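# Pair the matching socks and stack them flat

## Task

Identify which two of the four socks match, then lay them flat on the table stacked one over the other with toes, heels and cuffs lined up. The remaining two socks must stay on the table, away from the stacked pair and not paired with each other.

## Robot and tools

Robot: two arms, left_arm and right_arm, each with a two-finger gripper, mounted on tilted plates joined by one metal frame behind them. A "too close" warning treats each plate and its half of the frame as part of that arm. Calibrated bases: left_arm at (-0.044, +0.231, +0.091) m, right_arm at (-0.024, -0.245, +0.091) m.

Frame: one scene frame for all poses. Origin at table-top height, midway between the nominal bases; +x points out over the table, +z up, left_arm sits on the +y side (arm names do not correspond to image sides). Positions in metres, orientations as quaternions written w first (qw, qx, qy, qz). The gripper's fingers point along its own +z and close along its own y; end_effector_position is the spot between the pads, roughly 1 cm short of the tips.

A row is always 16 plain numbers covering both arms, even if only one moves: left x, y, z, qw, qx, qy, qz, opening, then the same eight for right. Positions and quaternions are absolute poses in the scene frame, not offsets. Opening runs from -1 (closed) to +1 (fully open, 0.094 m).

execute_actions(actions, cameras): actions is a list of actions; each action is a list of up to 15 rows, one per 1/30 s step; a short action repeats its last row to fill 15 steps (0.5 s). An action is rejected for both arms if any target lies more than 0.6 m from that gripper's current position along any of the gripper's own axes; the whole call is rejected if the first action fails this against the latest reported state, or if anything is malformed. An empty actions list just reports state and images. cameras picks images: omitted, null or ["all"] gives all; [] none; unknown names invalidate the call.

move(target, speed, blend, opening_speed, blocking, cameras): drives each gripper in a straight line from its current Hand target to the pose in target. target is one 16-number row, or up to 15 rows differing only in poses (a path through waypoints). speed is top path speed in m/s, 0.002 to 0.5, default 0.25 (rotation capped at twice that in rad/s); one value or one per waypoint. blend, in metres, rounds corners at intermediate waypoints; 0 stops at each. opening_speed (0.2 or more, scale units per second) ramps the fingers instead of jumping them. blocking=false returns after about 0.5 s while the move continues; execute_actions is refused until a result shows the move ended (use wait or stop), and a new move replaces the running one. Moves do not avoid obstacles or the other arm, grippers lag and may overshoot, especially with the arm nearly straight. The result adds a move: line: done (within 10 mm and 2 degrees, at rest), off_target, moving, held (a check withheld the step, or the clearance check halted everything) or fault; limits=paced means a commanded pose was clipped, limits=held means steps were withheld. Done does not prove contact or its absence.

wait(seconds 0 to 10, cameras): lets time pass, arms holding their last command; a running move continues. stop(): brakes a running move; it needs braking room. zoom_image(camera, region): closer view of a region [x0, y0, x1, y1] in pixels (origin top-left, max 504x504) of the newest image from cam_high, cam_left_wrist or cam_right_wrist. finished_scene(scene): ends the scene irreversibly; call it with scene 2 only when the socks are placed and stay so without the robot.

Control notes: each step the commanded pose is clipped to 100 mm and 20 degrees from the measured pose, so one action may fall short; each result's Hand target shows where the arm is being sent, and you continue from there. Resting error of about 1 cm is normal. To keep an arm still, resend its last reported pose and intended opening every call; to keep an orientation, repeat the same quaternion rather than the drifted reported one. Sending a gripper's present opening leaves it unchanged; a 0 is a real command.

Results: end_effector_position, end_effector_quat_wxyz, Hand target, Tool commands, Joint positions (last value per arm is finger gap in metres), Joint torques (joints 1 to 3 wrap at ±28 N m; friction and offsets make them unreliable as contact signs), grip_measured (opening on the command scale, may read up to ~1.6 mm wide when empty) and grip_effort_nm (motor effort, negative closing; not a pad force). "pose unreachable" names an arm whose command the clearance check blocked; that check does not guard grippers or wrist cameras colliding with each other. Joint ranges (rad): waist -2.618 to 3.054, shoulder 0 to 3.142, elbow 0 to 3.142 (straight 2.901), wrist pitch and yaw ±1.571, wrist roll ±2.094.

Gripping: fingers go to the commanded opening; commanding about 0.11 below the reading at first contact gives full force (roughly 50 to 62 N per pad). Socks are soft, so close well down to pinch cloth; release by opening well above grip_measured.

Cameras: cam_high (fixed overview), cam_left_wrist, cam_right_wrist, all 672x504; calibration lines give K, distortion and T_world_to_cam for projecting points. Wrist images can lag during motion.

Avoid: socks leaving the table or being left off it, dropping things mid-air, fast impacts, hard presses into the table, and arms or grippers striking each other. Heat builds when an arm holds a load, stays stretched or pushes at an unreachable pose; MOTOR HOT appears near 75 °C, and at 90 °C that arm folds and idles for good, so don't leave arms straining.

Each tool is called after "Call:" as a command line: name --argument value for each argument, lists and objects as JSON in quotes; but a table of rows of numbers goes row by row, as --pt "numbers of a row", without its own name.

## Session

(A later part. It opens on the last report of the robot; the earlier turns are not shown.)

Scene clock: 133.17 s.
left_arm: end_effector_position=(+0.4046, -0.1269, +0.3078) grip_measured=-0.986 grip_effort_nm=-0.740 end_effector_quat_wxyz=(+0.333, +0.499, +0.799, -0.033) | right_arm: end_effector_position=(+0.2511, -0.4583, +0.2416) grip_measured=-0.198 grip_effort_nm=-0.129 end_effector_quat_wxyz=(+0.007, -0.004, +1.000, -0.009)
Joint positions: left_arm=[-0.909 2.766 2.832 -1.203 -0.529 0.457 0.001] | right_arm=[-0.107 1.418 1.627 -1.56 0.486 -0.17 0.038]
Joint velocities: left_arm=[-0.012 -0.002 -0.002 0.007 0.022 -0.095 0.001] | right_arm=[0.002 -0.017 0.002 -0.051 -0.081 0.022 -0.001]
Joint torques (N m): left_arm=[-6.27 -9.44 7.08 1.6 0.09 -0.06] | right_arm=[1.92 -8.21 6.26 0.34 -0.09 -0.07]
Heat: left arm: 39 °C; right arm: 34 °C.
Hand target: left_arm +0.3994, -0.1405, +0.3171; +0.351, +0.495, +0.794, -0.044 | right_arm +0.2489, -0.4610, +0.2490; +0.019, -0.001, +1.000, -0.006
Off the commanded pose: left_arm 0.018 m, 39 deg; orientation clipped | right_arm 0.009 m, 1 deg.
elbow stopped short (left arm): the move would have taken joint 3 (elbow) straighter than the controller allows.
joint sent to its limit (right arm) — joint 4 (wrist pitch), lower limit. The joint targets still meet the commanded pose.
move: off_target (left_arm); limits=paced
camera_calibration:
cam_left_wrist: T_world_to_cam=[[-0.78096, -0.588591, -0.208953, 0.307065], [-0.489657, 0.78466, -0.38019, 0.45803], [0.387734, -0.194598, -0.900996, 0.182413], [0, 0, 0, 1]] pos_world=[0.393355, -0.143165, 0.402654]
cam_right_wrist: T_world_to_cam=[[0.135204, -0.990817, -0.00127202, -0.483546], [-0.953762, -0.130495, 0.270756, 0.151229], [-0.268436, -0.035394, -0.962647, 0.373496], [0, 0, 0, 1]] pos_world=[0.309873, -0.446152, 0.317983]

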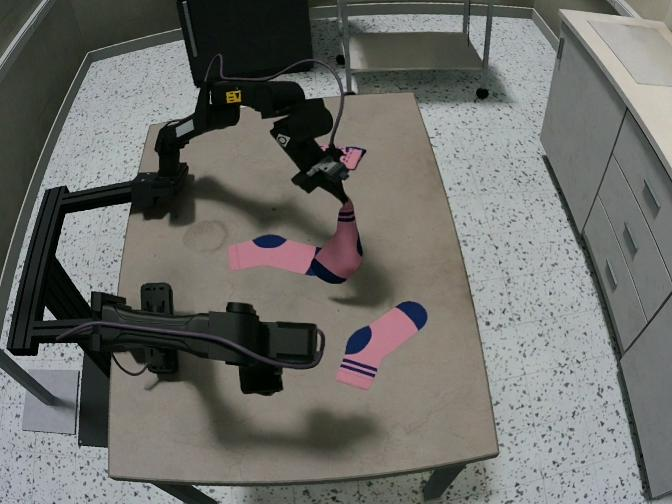

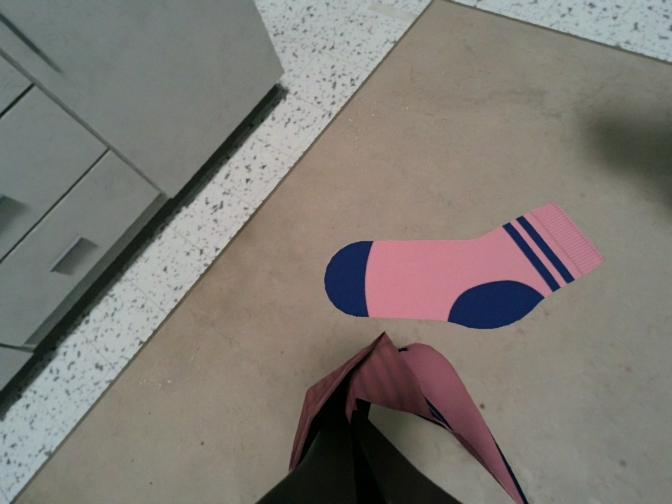

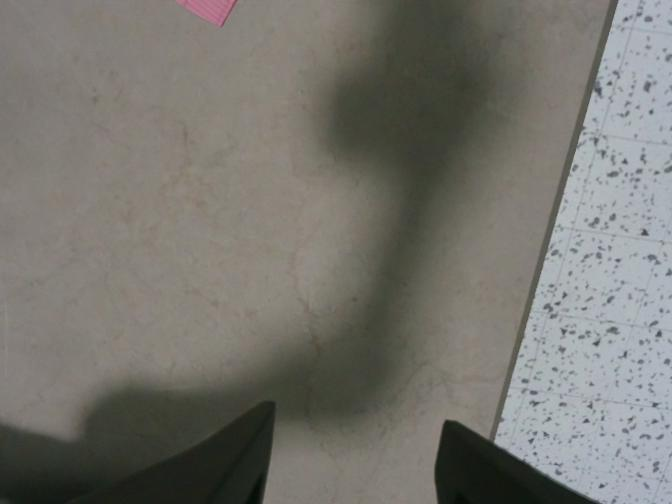

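Call:
move --target '[0.32,-0.17,0.31,0,0.45,0.893,0,-1,0.22,-0.46,0.25,0,0,1,0,-0.2]' --speed 0.12

Call:
zoom_image --camera "cam_high" --region '[260, 180, 400, 300]'

Scene clock: 144.77 s.
left_arm: end_effector_position=(+0.3314, -0.1576, +0.3083) grip_measured=-0.986 grip_effort_nm=-0.750 end_effector_quat_wxyz=(+0.273, +0.418, +0.859, -0.111) | right_arm: end_effector_position=(+0.2272, -0.4622, +0.2485) grip_measured=-0.198 grip_effort_nm=-0.139 end_effector_quat_wxyz=(+0.020, +0.003, +1.000, -0.008)
Joint positions: left_arm=[-1.014 2.781 2.832 -1.337 -0.455 0.053 0.001] | right_arm=[-0.131 1.313 1.563 -1.56 0.473 -0.194 0.038]
Joint velocities: left_arm=[0.007 0.002 -0.002 0.007 0.066 -0.007 0] | right_arm=[-0.012 -0.017 -0.012 -0.022 -0.037 0.051 0]
Joint torques (N m): left_arm=[-5.94 -8.91 6.97 1.17 0.06 -0.07] | right_arm=[1.46 -7.72 4.04 0.39 -0.1 -0.07]
Heat: left arm: 39 °C; right arm: 34 °C.
Hand target: left_arm +0.3191, -0.1677, +0.3095; +0.273, +0.427, +0.854, -0.116 | right_arm +0.2200, -0.4604, +0.2493; +0.020, +0.000, +1.000, -0.003
Off the commanded pose: left_arm 0.017 m, 34 deg; orientation clipped | right_arm 0.008 m, 3 deg.
elbow stopped short (left arm): the move would have taken joint 3 (elbow) straighter than the controller allows.
joint sent to its limit (right arm) — joint 4 (wrist pitch), lower limit. The joint targets still meet the commanded pose.
move: off_target (left_arm, right_arm); limits=paced
camera_calibration:
cam_left_wrist: T_world_to_cam=[[-0.714351, -0.699033, 0.032489, 0.118037], [-0.666441, 0.665415, -0.336274, 0.472744], [0.213448, -0.26187, -0.941204, 0.264797], [0, 0, 0, 1]] pos_world=[0.342855, -0.162717, 0.404364]
cam_right_wrist: T_world_to_cam=[[0.121048, -0.992647, -0.000492273, -0.481947], [-0.962414, -0.117483, 0.244861, 0.140438], [-0.243118, -0.0291661, -0.969558, 0.372391], [0, 0, 0, 1]] pos_world=[0.284033, -0.451043, 0.32643]

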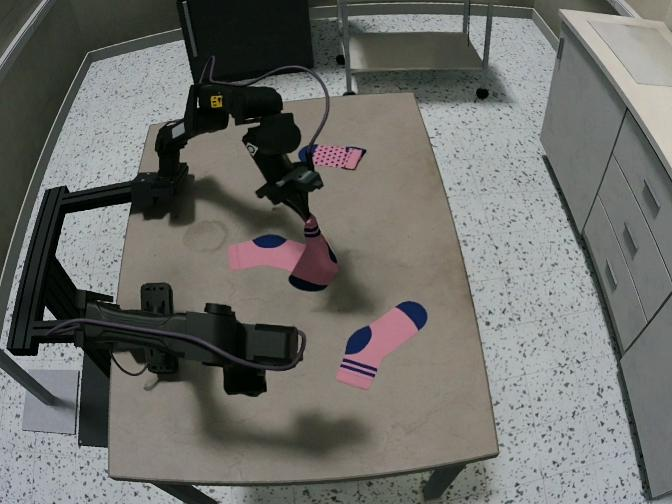

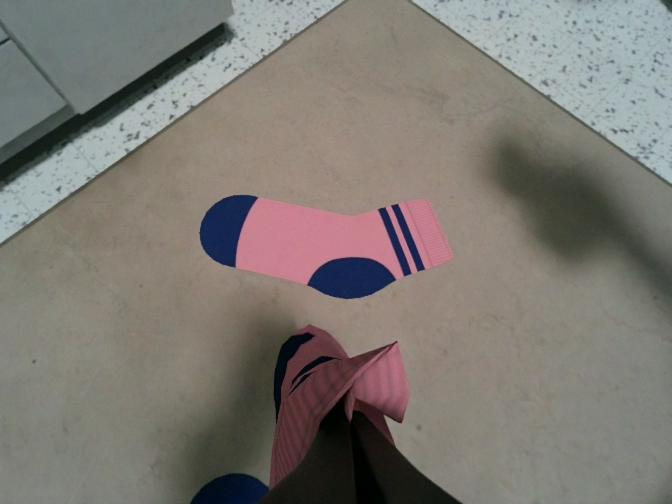

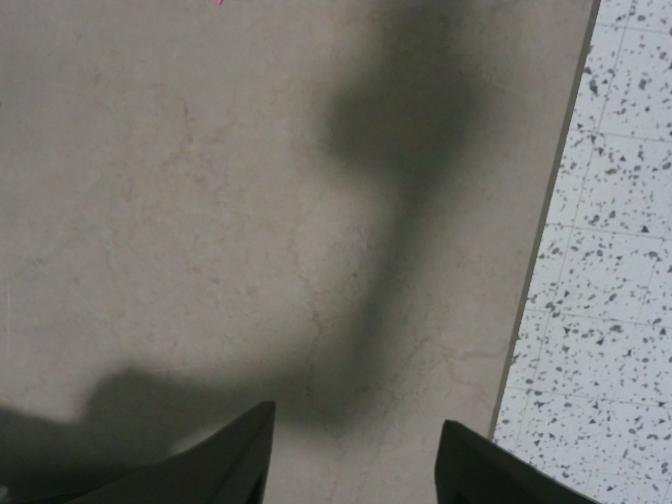

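Scaled by 3.600.

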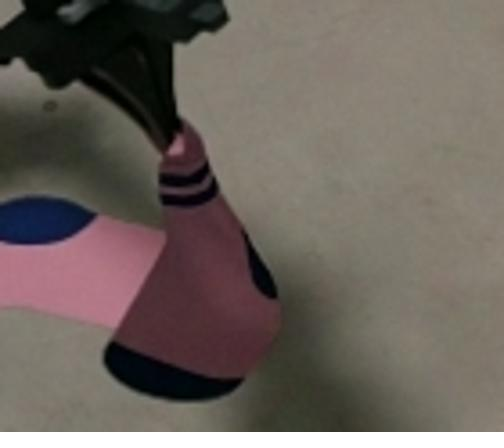

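Call:
move --target '[0.33,-0.16,0.29,0,0.793,0.609,0,-1,0.22,-0.46,0.25,0,0,1,0,-0.2]' --speed 0.15

Call:
zoom_image --camera "cam_high" --region '[260, 180, 400, 300]'

Scene clock: 154.50 s.
left_arm: end_effector_position=(+0.3326, -0.1552, +0.2924) grip_measured=-0.986 grip_effort_nm=-0.745 end_effector_quat_wxyz=(+0.275, +0.755, +0.595, +0.001) | right_arm: end_effector_position=(+0.2271, -0.4621, +0.2484) grip_measured=-0.198 grip_effort_nm=-0.134 end_effector_quat_wxyz=(+0.020, +0.003, +1.000, -0.008)
Joint positions: left_arm=[-0.99 2.796 2.832 -1.356 -0.417 0.952 0.001] | right_arm=[-0.131 1.313 1.562 -1.56 0.473 -0.194 0.038]
Joint velocities: left_arm=[-0.022 -0.007 -0.017 -0.037 0.007 0.022 0] | right_arm=[-0.012 -0.012 0.007 -0.051 -0.022 0.051 -0.002]
Joint torques (N m): left_arm=[-4.79 -8.83 7.04 1.1 -0.03 0.02] | right_arm=[1.55 -7.61 4.04 0.39 -0.09 -0.06]
Heat: left arm: 39 °C; right arm: 33 °C.
Hand target: left_arm +0.3293, -0.1592, +0.2898; +0.273, +0.759, +0.591, +0.004 | right_arm +0.2202, -0.4601, +0.2491; +0.020, +0.000, +1.000, -0.003
Off the commanded pose: left_arm 0.006 m, 32 deg; orientation clipped | right_arm 0.008 m, 2 deg.
elbow stopped short (left arm): the move would have taken joint 3 (elbow) straighter than the controller allows.
joint sent to its limit (right arm) — joint 4 (wrist pitch), lower limit. The joint targets still meet the commanded pose.
move: off_target (left_arm); limits=paced
camera_calibration:
cam_left_wrist: T_world_to_cam=[[-0.927162, 0.0327849, -0.373223, 0.42411], [0.0939406, 0.984685, -0.14687, 0.207858], [0.362692, -0.171233, -0.916042, 0.207276], [0, 0, 0, 1]] pos_world=[0.298515, -0.183087, 0.378689]
cam_right_wrist: T_world_to_cam=[[0.121234, -0.992623, -0.000954496, -0.48174], [-0.962328, -0.11777, 0.24506, 0.140235], [-0.243365, -0.0287911, -0.969507, 0.372517], [0, 0, 0, 1]] pos_world=[0.284013, -0.450946, 0.326333]

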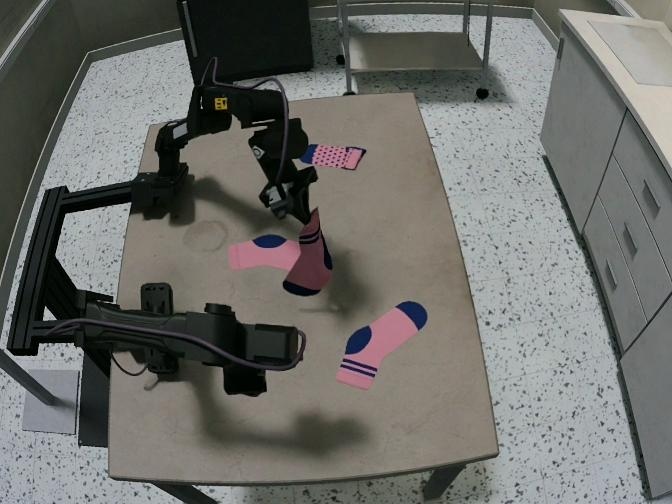

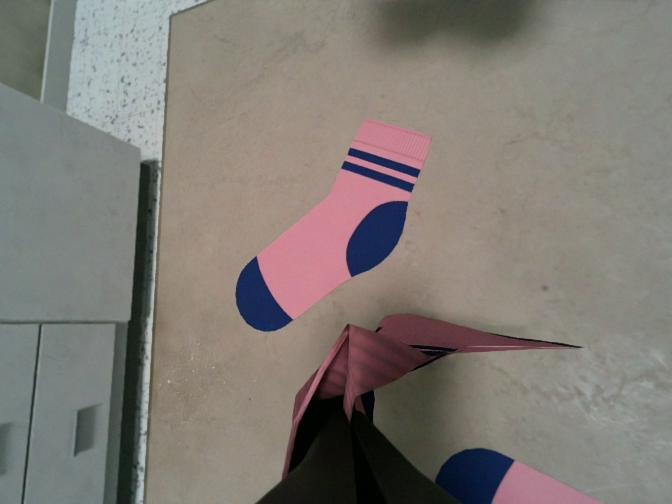

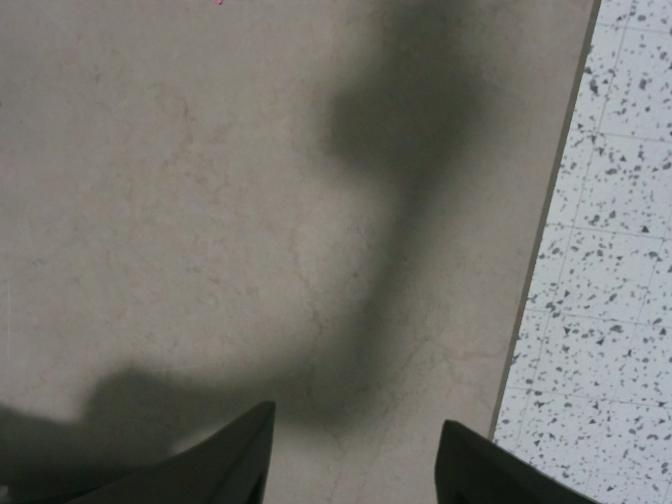

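Scaled by 3.600.

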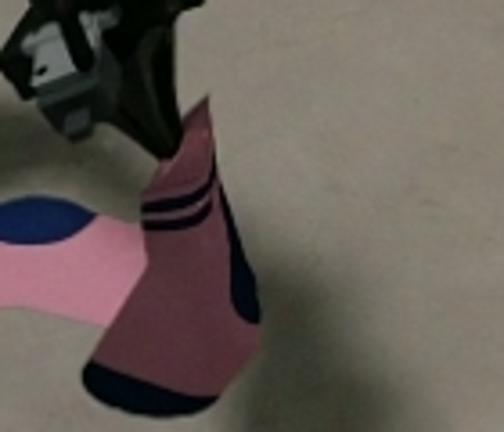

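Call:
move --target '[0.34,-0.13,0.29,0,0,1,0,-1,0.22,-0.46,0.25,0,0,1,0,-0.2]' --speed 0.2

Call:
zoom_image --camera "cam_high" --region '[260, 180, 400, 300]'

Scene clock: 168.10 s.
left_arm: end_effector_position=(+0.3369, -0.1354, +0.2751) grip_measured=-0.986 grip_effort_nm=-0.740 end_effector_quat_wxyz=(+0.162, +0.012, +0.971, -0.173) | right_arm: end_effector_position=(+0.2271, -0.4621, +0.2484) grip_measured=-0.198 grip_effort_nm=-0.129 end_effector_quat_wxyz=(+0.020, +0.003, +1.000, -0.008)
Joint positions: left_arm=[-0.965 2.804 2.832 -1.425 -0.447 -0.832 0.001] | right_arm=[-0.131 1.313 1.562 -1.56 0.473 -0.194 0.038]
Joint velocities: left_arm=[0.017 0.012 -0.002 0.007 0.007 -0.051 -0.001] | right_arm=[-0.007 -0.012 0.002 -0.051 -0.022 0.051 -0.001]
Joint torques (N m): left_arm=[-4.44 -11.62 6.93 0.93 -0.05 -0.07] | right_arm=[1.54 -7.62 4.05 0.39 -0.1 -0.06]
Heat: left arm: 40 °C; right arm: 33 °C.
Hand target: left_arm +0.3399, -0.1296, +0.2895; +0.168, +0.005, +0.968, -0.184 | right_arm +0.2203, -0.4601, +0.2492; +0.020, +0.000, +1.000, -0.003
Off the commanded pose: left_arm 0.016 m, 27 deg; orientation clipped | right_arm 0.008 m, 2 deg.
elbow stopped short (left arm): the move would have taken joint 3 (elbow) straighter than the controller allows.
joint sent to its limit (right arm) — joint 4 (wrist pitch), lower limit. The joint targets still meet the commanded pose.
move: off_target (left_arm); limits=paced
camera_calibration:
cam_left_wrist: T_world_to_cam=[[0.0340609, -0.928601, 0.369514, -0.237357], [-0.997543, -0.0542382, -0.0443513, 0.384321], [0.0612265, -0.367095, -0.928166, 0.271679], [0, 0, 0, 1]] pos_world=[0.374827, -0.099833, 0.356915]
cam_right_wrist: T_world_to_cam=[[0.121234, -0.992623, -0.000954496, -0.48174], [-0.962328, -0.11777, 0.24506, 0.140235], [-0.243365, -0.0287911, -0.969507, 0.372517], [0, 0, 0, 1]] pos_world=[0.284013, -0.450946, 0.326333]

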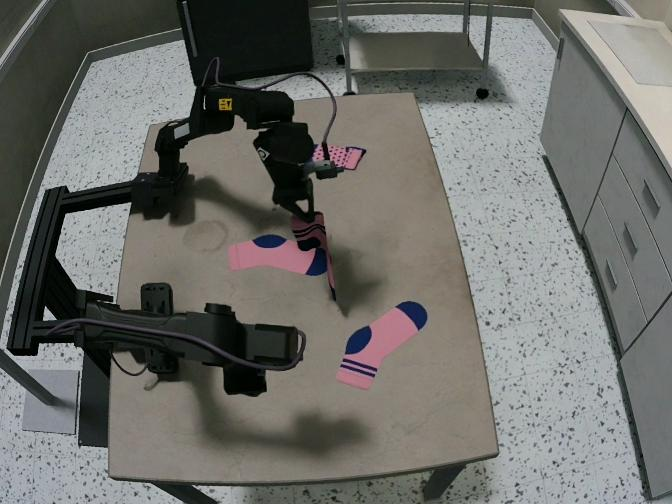

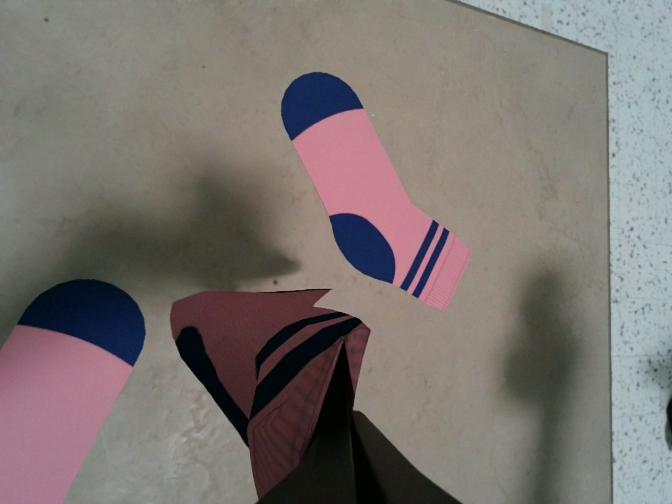

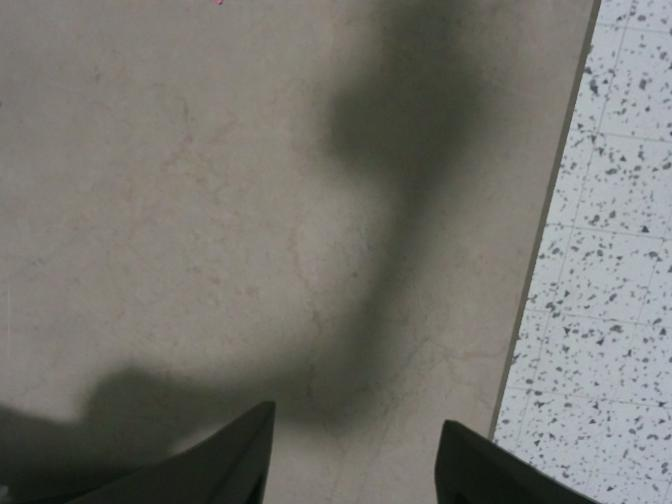

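Scaled by 3.600.

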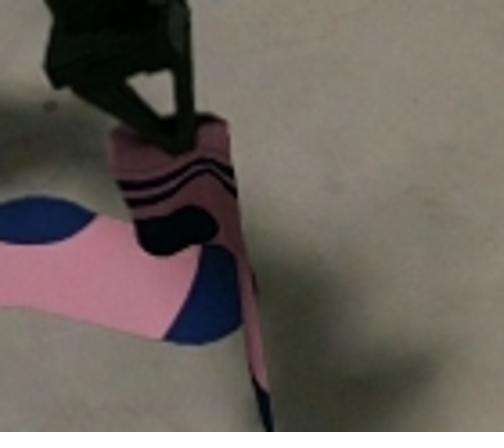

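Call:
move --pt "0.365 -0.125 0.27 0 0 1 0 -1 0.20 -0.47 0.25 0 0 1 0 -0.2" --pt "0.36 -0.125 0.22 0 0 1 0 -1 0.20 -0.47 0.25 0 0 1 0 -0.2" --pt "0.33 -0.125 0.185 0 0 1 0 -1 0.20 -0.47 0.25 0 0 1 0 -0.2" --speed 0.12 --blend 0.02

Call:
zoom_image --camera "cam_high" --region '[260, 200, 400, 320]'

Scene clock: 180.27 s.
left_arm: end_effector_position=(+0.3341, -0.1197, +0.1848) grip_measured=-0.986 grip_effort_nm=-0.745 end_effector_quat_wxyz=(+0.080, -0.005, +0.992, -0.093) | right_arm: end_effector_position=(+0.2069, -0.4728, +0.2485) grip_measured=-0.198 grip_effort_nm=-0.134 end_effector_quat_wxyz=(+0.019, +0.002, +1.000, -0.009)
Joint positions: left_arm=[-0.884 2.938 2.832 -1.509 -0.427 -0.887 0.001] | right_arm=[-0.2 1.248 1.528 -1.56 0.457 -0.269 0.038]
Joint velocities: left_arm=[-0.002 -0.002 -0.007 -0.066 -0.022 0.022 0] | right_arm=[0.012 0.012 0.002 0.007 -0.022 0.007 0]
Joint torques (N m): left_arm=[-5.35 -10.1 7.13 0.54 0.06 -0.05] | right_arm=[1.13 -7.41 4.05 0.39 -0.1 -0.08]
Heat: left arm: 41 °C; right arm: 33 °C.
Hand target: left_arm +0.3289, -0.1230, +0.1852; +0.079, -0.001, +0.993, -0.092 | right_arm +0.2000, -0.4703, +0.2491; +0.019, +0.000, +1.000, -0.004
Off the commanded pose: left_arm 0.007 m, 14 deg | right_arm 0.008 m, 2 deg.
elbow stopped short (left arm): the move would have taken joint 3 (elbow) straighter than the controller allows.
joint sent to its limit (right arm) — joint 4 (wrist pitch), lower limit. The joint targets still meet the commanded pose.
move: off_target (left_arm); limits=paced
camera_calibration:
cam_left_wrist: T_world_to_cam=[[0.113187, -0.972174, 0.2051, -0.190612], [-0.989236, -0.0909972, 0.114595, 0.341781], [-0.0927428, -0.215863, -0.972009, 0.271388], [0, 0, 0, 1]] pos_world=[0.384846, -0.0956238, 0.26372]
cam_right_wrist: T_world_to_cam=[[0.122389, -0.992482, 0.00112248, -0.490616], [-0.961395, -0.118275, 0.248456, 0.11824], [-0.246455, -0.0314876, -0.968642, 0.36657], [0, 0, 0, 1]] pos_world=[0.264065, -0.4614, 0.326249]

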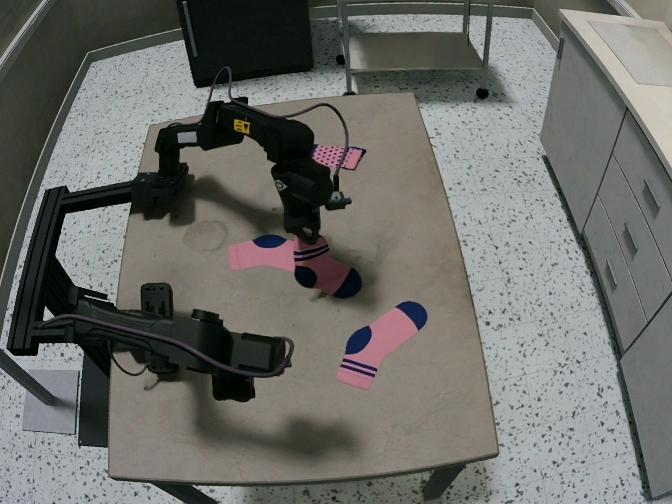

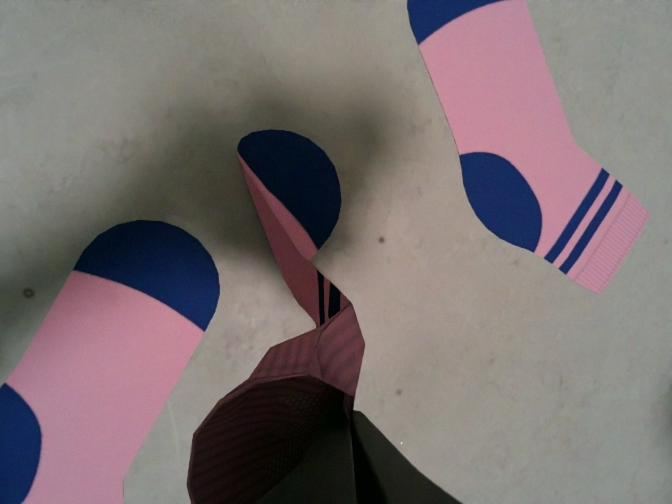

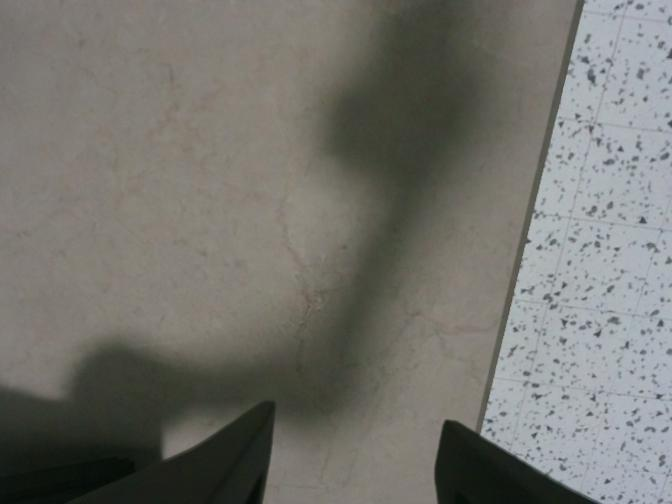

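Scaled by 3.600.

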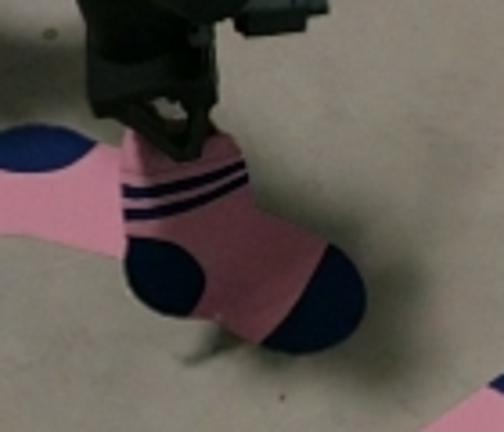

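Call:
move --pt "0.34 -0.12 0.26 0 0 1 0 -1 0.20 -0.47 0.25 0 0 1 0 -0.2" --pt "0.34 -0.12 0.26 0 0.6 0.8 0 -1 0.20 -0.47 0.25 0 0 1 0 -0.2" --speed 0.2

Call:
zoom_image --camera "cam_high" --region '[260, 200, 400, 320]'

Scene clock: 190.70 s.
left_arm: end_effector_position=(+0.3380, -0.1155, +0.2262) grip_measured=-0.986 grip_effort_nm=-0.745 end_effector_quat_wxyz=(+0.158, +0.594, +0.788, -0.032) | right_arm: end_effector_position=(+0.2070, -0.4727, +0.2485) grip_measured=-0.198 grip_effort_nm=-0.134 end_effector_quat_wxyz=(+0.019, +0.002, +1.000, -0.008)
Joint positions: left_arm=[-0.907 2.862 2.832 -1.509 -0.43 0.426 0.001] | right_arm=[-0.2 1.248 1.528 -1.56 0.457 -0.269 0.038]
Joint velocities: left_arm=[0.002 -0.022 -0.012 -0.007 -0.037 0.007 0.001] | right_arm=[0.012 -0.017 -0.012 -0.051 0.022 -0.037 0]
Joint torques (N m): left_arm=[-6.5 -13.87 6.91 1.02 -0.06 0.06] | right_arm=[1.16 -7.36 4.12 0.39 -0.1 -0.06]
Heat: left arm: 42 °C; right arm: 32 °C.
Hand target: left_arm +0.3393, -0.1196, +0.2591; +0.199, +0.587, +0.784, -0.040 | right_arm +0.2003, -0.4702, +0.2492; +0.019, +0.000, +1.000, -0.004
Off the commanded pose: left_arm 0.034 m, 19 deg | right_arm 0.008 m, 2 deg.
elbow stopped short (left arm): the move would have taken joint 3 (elbow) straighter than the controller allows.
joint sent to its limit (right arm) — joint 4 (wrist pitch), lower limit. The joint targets still meet the commanded pose.
move: off_target (left_arm)
camera_calibration:
cam_left_wrist: T_world_to_cam=[[-0.910709, -0.400901, -0.0994382, 0.285514], [-0.397471, 0.916079, -0.0530647, 0.295538], [0.112367, -0.00880265, -0.993628, 0.272354], [0, 0, 0, 1]] pos_world=[0.346884, -0.153876, 0.314692]
cam_right_wrist: T_world_to_cam=[[0.12242, -0.992478, 0.000418991, -0.490321], [-0.961442, -0.118487, 0.248172, 0.118271], [-0.246256, -0.030784, -0.968716, 0.366892], [0, 0, 0, 1]] pos_world=[0.264085, -0.461325, 0.326268]

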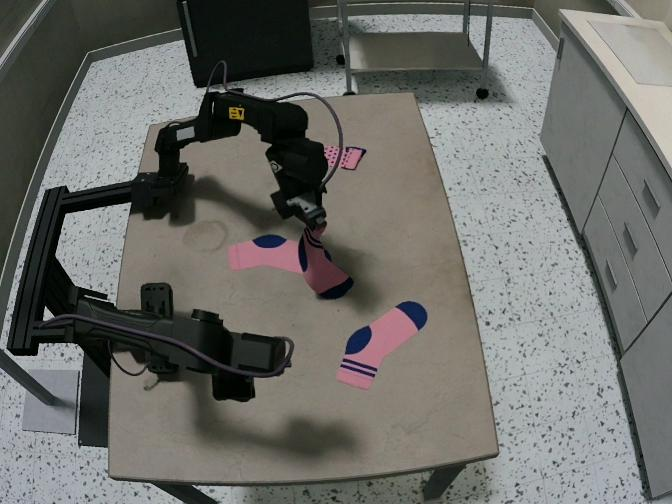

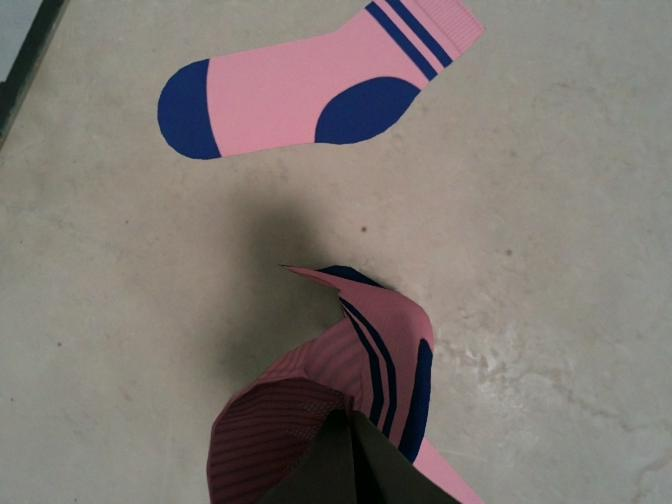

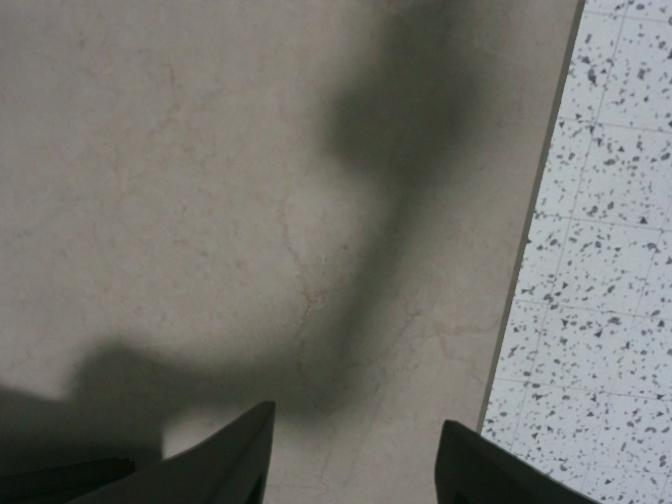

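Scaled by 3.600.

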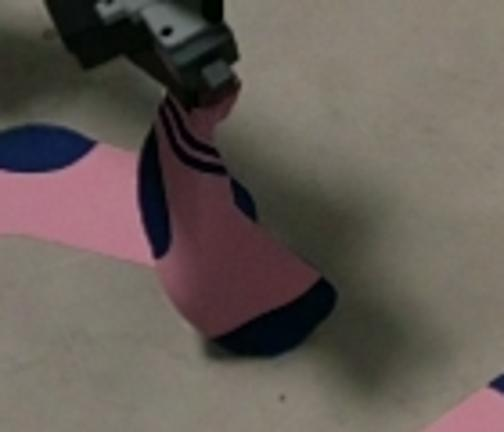

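Call:
move --pt "0.33 -0.11 0.31 0 0.6 0.8 0 -1 0.20 -0.47 0.25 0 0 1 0 -0.2" --pt "0.33 -0.11 0.31 0 0.94 0.34 0 -1 0.20 -0.47 0.25 0 0 1 0 -0.2" --speed 0.2

Call:
zoom_image --camera "cam_high" --region '[260, 200, 400, 320]'

Scene clock: 204.33 s.
left_arm: end_effector_position=(+0.3337, -0.1135, +0.2731) grip_measured=-0.987 grip_effort_nm=-0.730 end_effector_quat_wxyz=(+0.190, +0.920, +0.333, +0.078) | right_arm: end_effector_position=(+0.2070, -0.4726, +0.2485) grip_measured=-0.198 grip_effort_nm=-0.134 end_effector_quat_wxyz=(+0.019, +0.002, +1.000, -0.008)
Joint positions: left_arm=[-0.948 2.782 2.832 -1.509 -0.44 1.578 0.001] | right_arm=[-0.2 1.248 1.528 -1.56 0.456 -0.269 0.038]
Joint velocities: left_arm=[-0.017 0.012 -0.007 0.095 0.007 0.007 0] | right_arm=[0.012 -0.027 -0.012 -0.007 0.051 0.007 0]
Joint torques (N m): left_arm=[-6.23 -14.12 6.84 0.93 -0.04 0.01] | right_arm=[1.16 -7.35 4.11 0.39 -0.1 -0.06]
Heat: left arm: 43 °C; right arm: 32 °C.
Hand target: left_arm +0.3299, -0.1100, +0.3086; +0.223, +0.913, +0.330, +0.089 | right_arm +0.2003, -0.4702, +0.2491; +0.019, +0.000, +1.000, -0.004
Off the commanded pose: left_arm 0.037 m, 24 deg; orientation clipped | right_arm 0.008 m, 2 deg.
elbow stopped short (left arm): the move would have taken joint 3 (elbow) straighter than the controller allows.
joint sent to its limit (right arm) — joint 4 (wrist pitch), lower limit. The joint targets still meet the commanded pose.
move: off_target (left_arm); limits=paced
camera_calibration:
cam_left_wrist: T_world_to_cam=[[-0.671489, 0.624475, -0.398914, 0.405362], [0.600623, 0.773966, 0.200572, -0.123958], [0.433998, -0.104915, -0.894784, 0.174269], [0, 0, 0, 1]] pos_world=[0.271016, -0.138916, 0.3425]
cam_right_wrist: T_world_to_cam=[[0.122435, -0.992476, 0.0000672474, -0.490173], [-0.961466, -0.118593, 0.24803, 0.118287], [-0.246156, -0.0304323, -0.968752, 0.367053], [0, 0, 0, 1]] pos_world=[0.264095, -0.461287, 0.326278]

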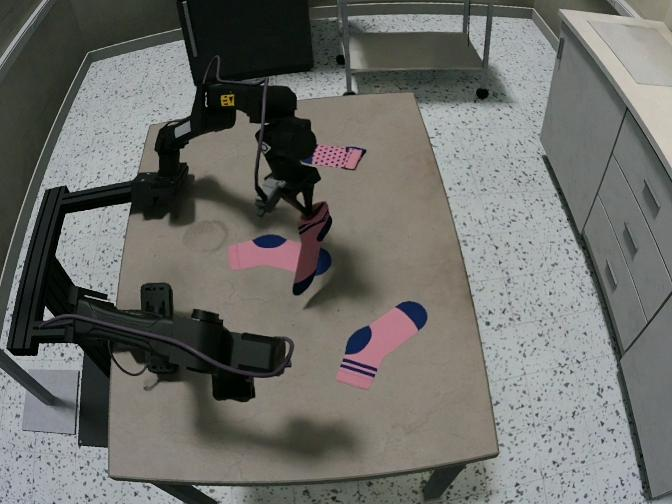

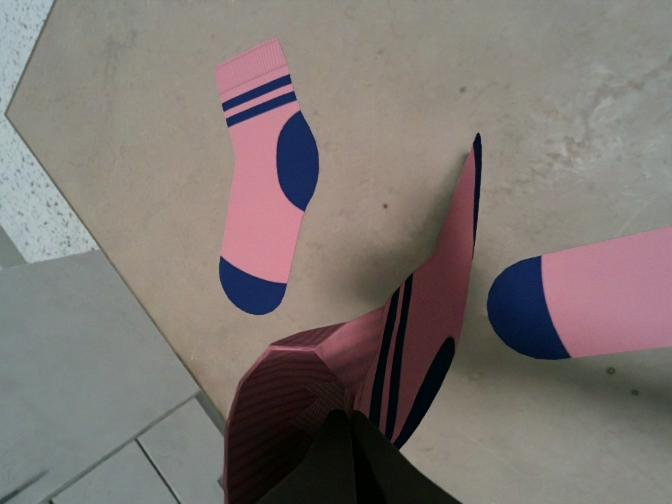

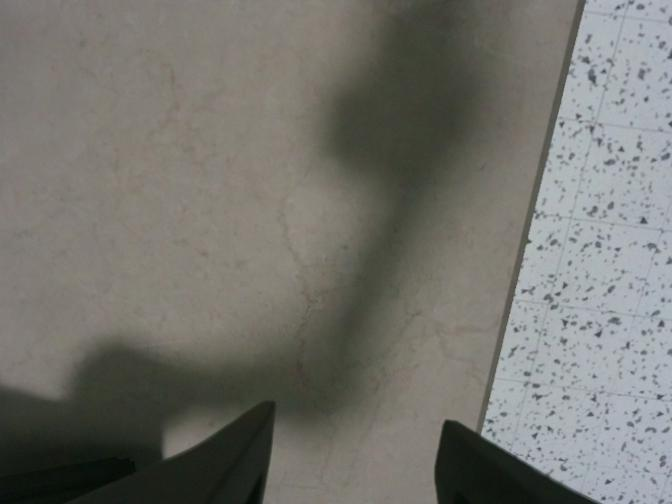

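Scaled by 3.600.

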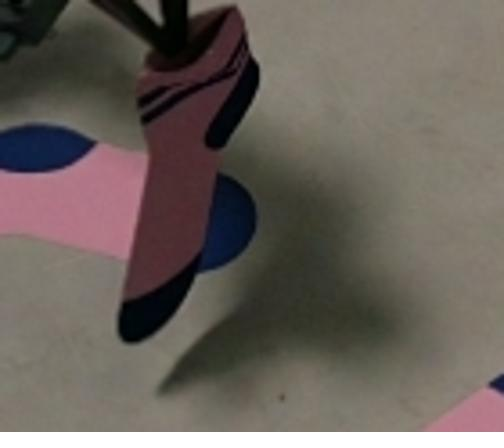

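Call:
move --target '[0.34,-0.12,0.31,0,0.725,0.688,0,-1,0.20,-0.47,0.25,0,0,1,0,-0.2]' --speed 0.12

Call:
zoom_image --camera "cam_high" --region '[260, 200, 400, 320]'

Scene clock: 214.73 s.
left_arm: end_effector_position=(+0.3370, -0.1178, +0.2784) grip_measured=-0.987 grip_effort_nm=-0.740 end_effector_quat_wxyz=(+0.220, +0.723, +0.655, +0.014) | right_arm: end_effector_position=(+0.2070, -0.4726, +0.2485) grip_measured=-0.198 grip_effort_nm=-0.129 end_effector_quat_wxyz=(+0.019, +0.002, +1.000, -0.008)
Joint positions: left_arm=[-0.96 2.782 2.832 -1.482 -0.471 0.808 0.001] | right_arm=[-0.2 1.248 1.528 -1.56 0.456 -0.269 0.038]
Joint velocities: left_arm=[-0.007 0.002 0.002 -0.051 0.022 0.037 -0.001] | right_arm=[-0.002 -0.012 0.022 -0.007 -0.022 -0.081 0.001]
Joint torques (N m): left_arm=[-5.49 -12.93 6.86 1.25 0.12 -0.09] | right_arm=[1.16 -7.35 4.1 0.39 -0.1 -0.06]
Heat: left arm: 43 °C; right arm: 32 °C.
Hand target: left_arm +0.3390, -0.1190, +0.3090; +0.260, +0.707, +0.658, +0.004 | right_arm +0.2003, -0.4702, +0.2491; +0.019, +0.000, +1.000, -0.004
Off the commanded pose: left_arm 0.032 m, 26 deg; orientation clipped | right_arm 0.008 m, 2 deg.
elbow stopped short (left arm): the move would have taken joint 3 (elbow) straighter than the controller allows.
joint sent to its limit (right arm) — joint 4 (wrist pitch), lower limit. The joint targets still meet the commanded pose.
move: off_target (left_arm); limits=paced
camera_calibration:
cam_left_wrist: T_world_to_cam=[[-0.951211, -0.0686038, -0.300817, 0.397753], [-0.05031, 0.996406, -0.0681537, 0.196619], [0.304412, -0.0496945, -0.951243, 0.243021], [0, 0, 0, 1]] pos_world=[0.314261, -0.156548, 0.364223]
cam_right_wrist: T_world_to_cam=[[0.122435, -0.992476, 0.0000672474, -0.490173], [-0.961466, -0.118593, 0.24803, 0.118287], [-0.246156, -0.0304323, -0.968752, 0.367053], [0, 0, 0, 1]] pos_world=[0.264095, -0.461287, 0.326278]

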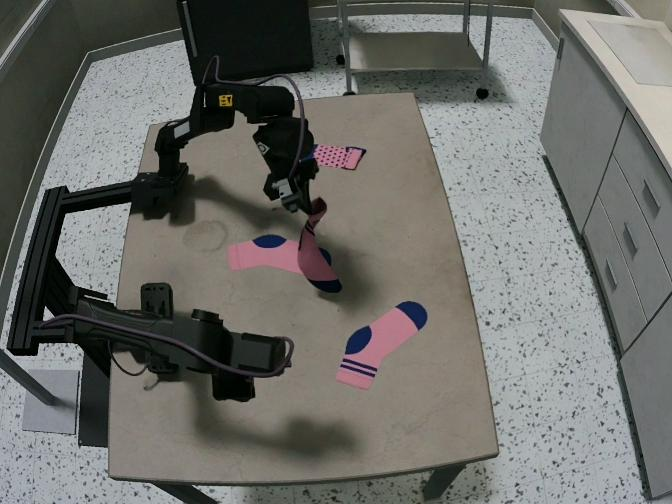

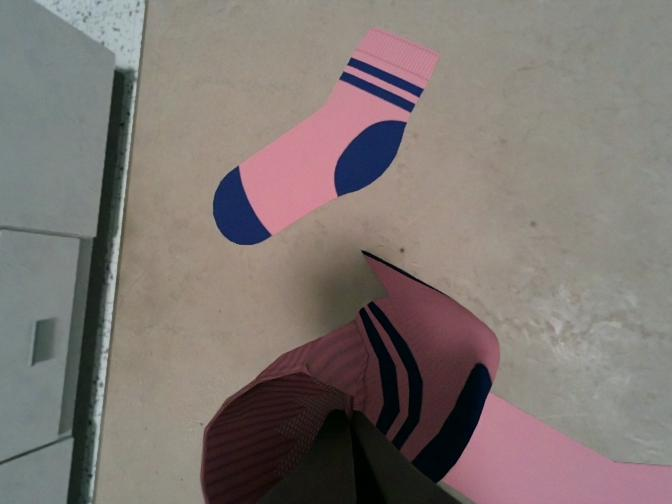

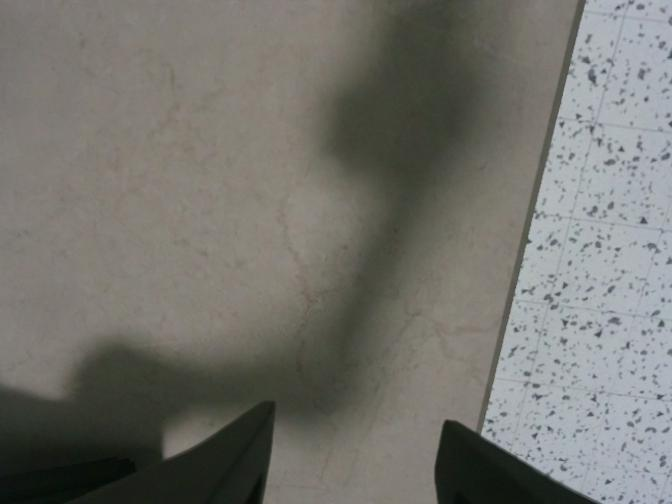

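Scaled by 3.600.

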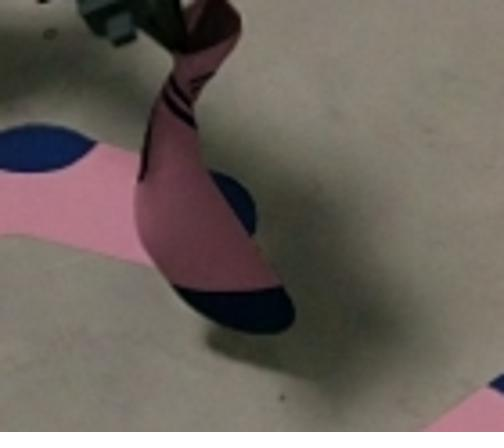

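Call:
move --target '[0.36,-0.10,0.31,0,0.819,0.574,0,-1,0.20,-0.47,0.25,0,0,1,0,-0.2]' --speed 0.12

Call:
zoom_image --camera "cam_high" --region '[260, 200, 400, 320]'

Scene clock: 221.33 s.
left_arm: end_effector_position=(+0.3478, -0.1087, +0.2743) grip_measured=-0.987 grip_effort_nm=-0.735 end_effector_quat_wxyz=(+0.213, +0.812, +0.542, +0.040) | right_arm: end_effector_position=(+0.2070, -0.4726, +0.2485) grip_measured=-0.198 grip_effort_nm=-0.129 end_effector_quat_wxyz=(+0.019, +0.002, +1.000, -0.008)
Joint positions: left_arm=[-0.928 2.776 2.832 -1.482 -0.454 1.133 0.001] | right_arm=[-0.2 1.248 1.528 -1.56 0.456 -0.269 0.038]
Joint velocities: left_arm=[0.002 0.027 -0.012 -0.007 0.007 -0.066 0] | right_arm=[0.007 -0.027 0.012 -0.022 -0.022 0.051 0]
Joint torques (N m): left_arm=[-4.51 -14.53 6.95 1.2 -0.05 0.01] | right_arm=[1.16 -7.36 4.11 0.39 -0.1 -0.06]
Heat: left arm: 43 °C; right arm: 32 °C.
Hand target: left_arm +0.3586, -0.0993, +0.3088; +0.255, +0.793, +0.551, +0.044 | right_arm +0.2003, -0.4702, +0.2491; +0.019, +0.000, +1.000, -0.004
Off the commanded pose: left_arm 0.039 m, 25 deg; orientation clipped | right_arm 0.008 m, 2 deg.
elbow stopped short (left arm): the move would have taken joint 3 (elbow) straighter than the controller allows.
joint sent to its limit (right arm) — joint 4 (wrist pitch), lower limit. The joint targets still meet the commanded pose.
move: off_target (left_arm); limits=paced
camera_calibration:
cam_left_wrist: T_world_to_cam=[[-0.90631, 0.213854, -0.36451, 0.439955], [0.220235, 0.975139, 0.0245165, 0.065999], [0.360691, -0.0580583, -0.930877, 0.210257], [0, 0, 0, 1]] pos_world=[0.308363, -0.146237, 0.354473]
cam_right_wrist: T_world_to_cam=[[0.122435, -0.992476, 0.0000672474, -0.490173], [-0.961466, -0.118593, 0.24803, 0.118287], [-0.246156, -0.0304323, -0.968752, 0.367053], [0, 0, 0, 1]] pos_world=[0.264095, -0.461287, 0.326278]

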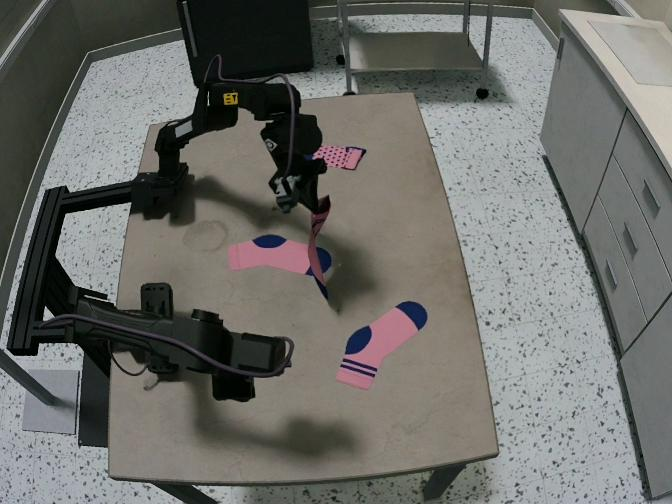

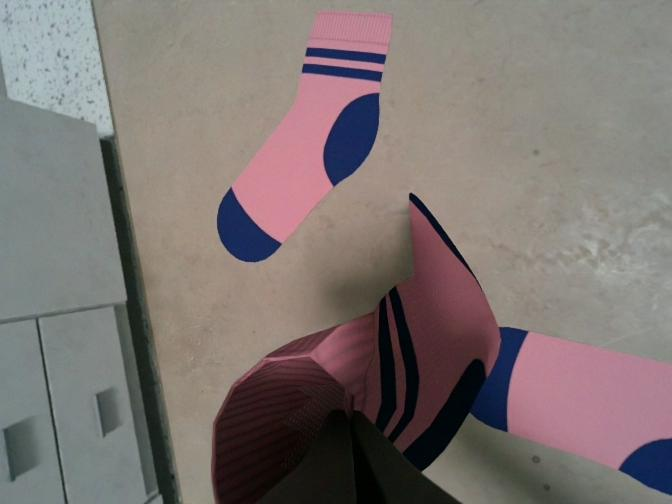

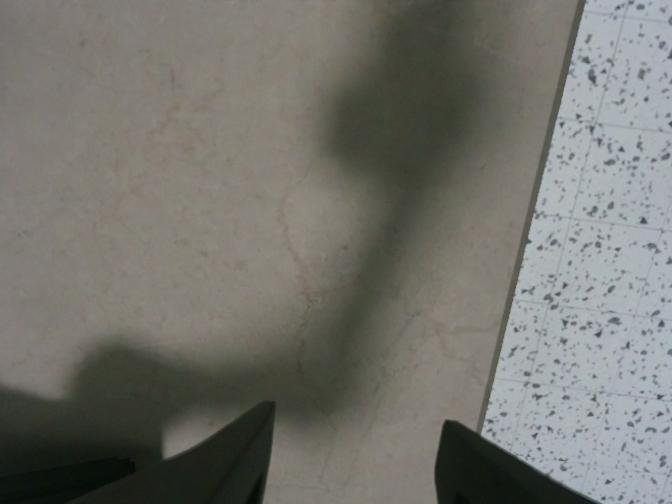

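Scaled by 3.600.

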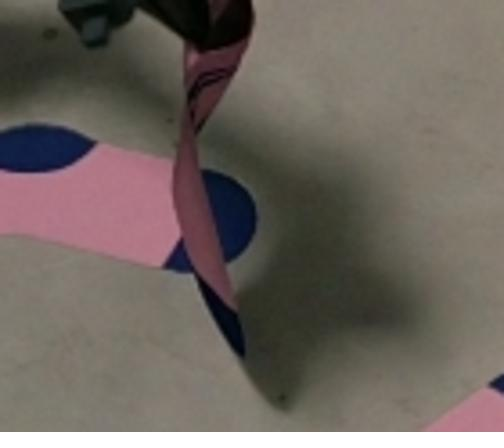

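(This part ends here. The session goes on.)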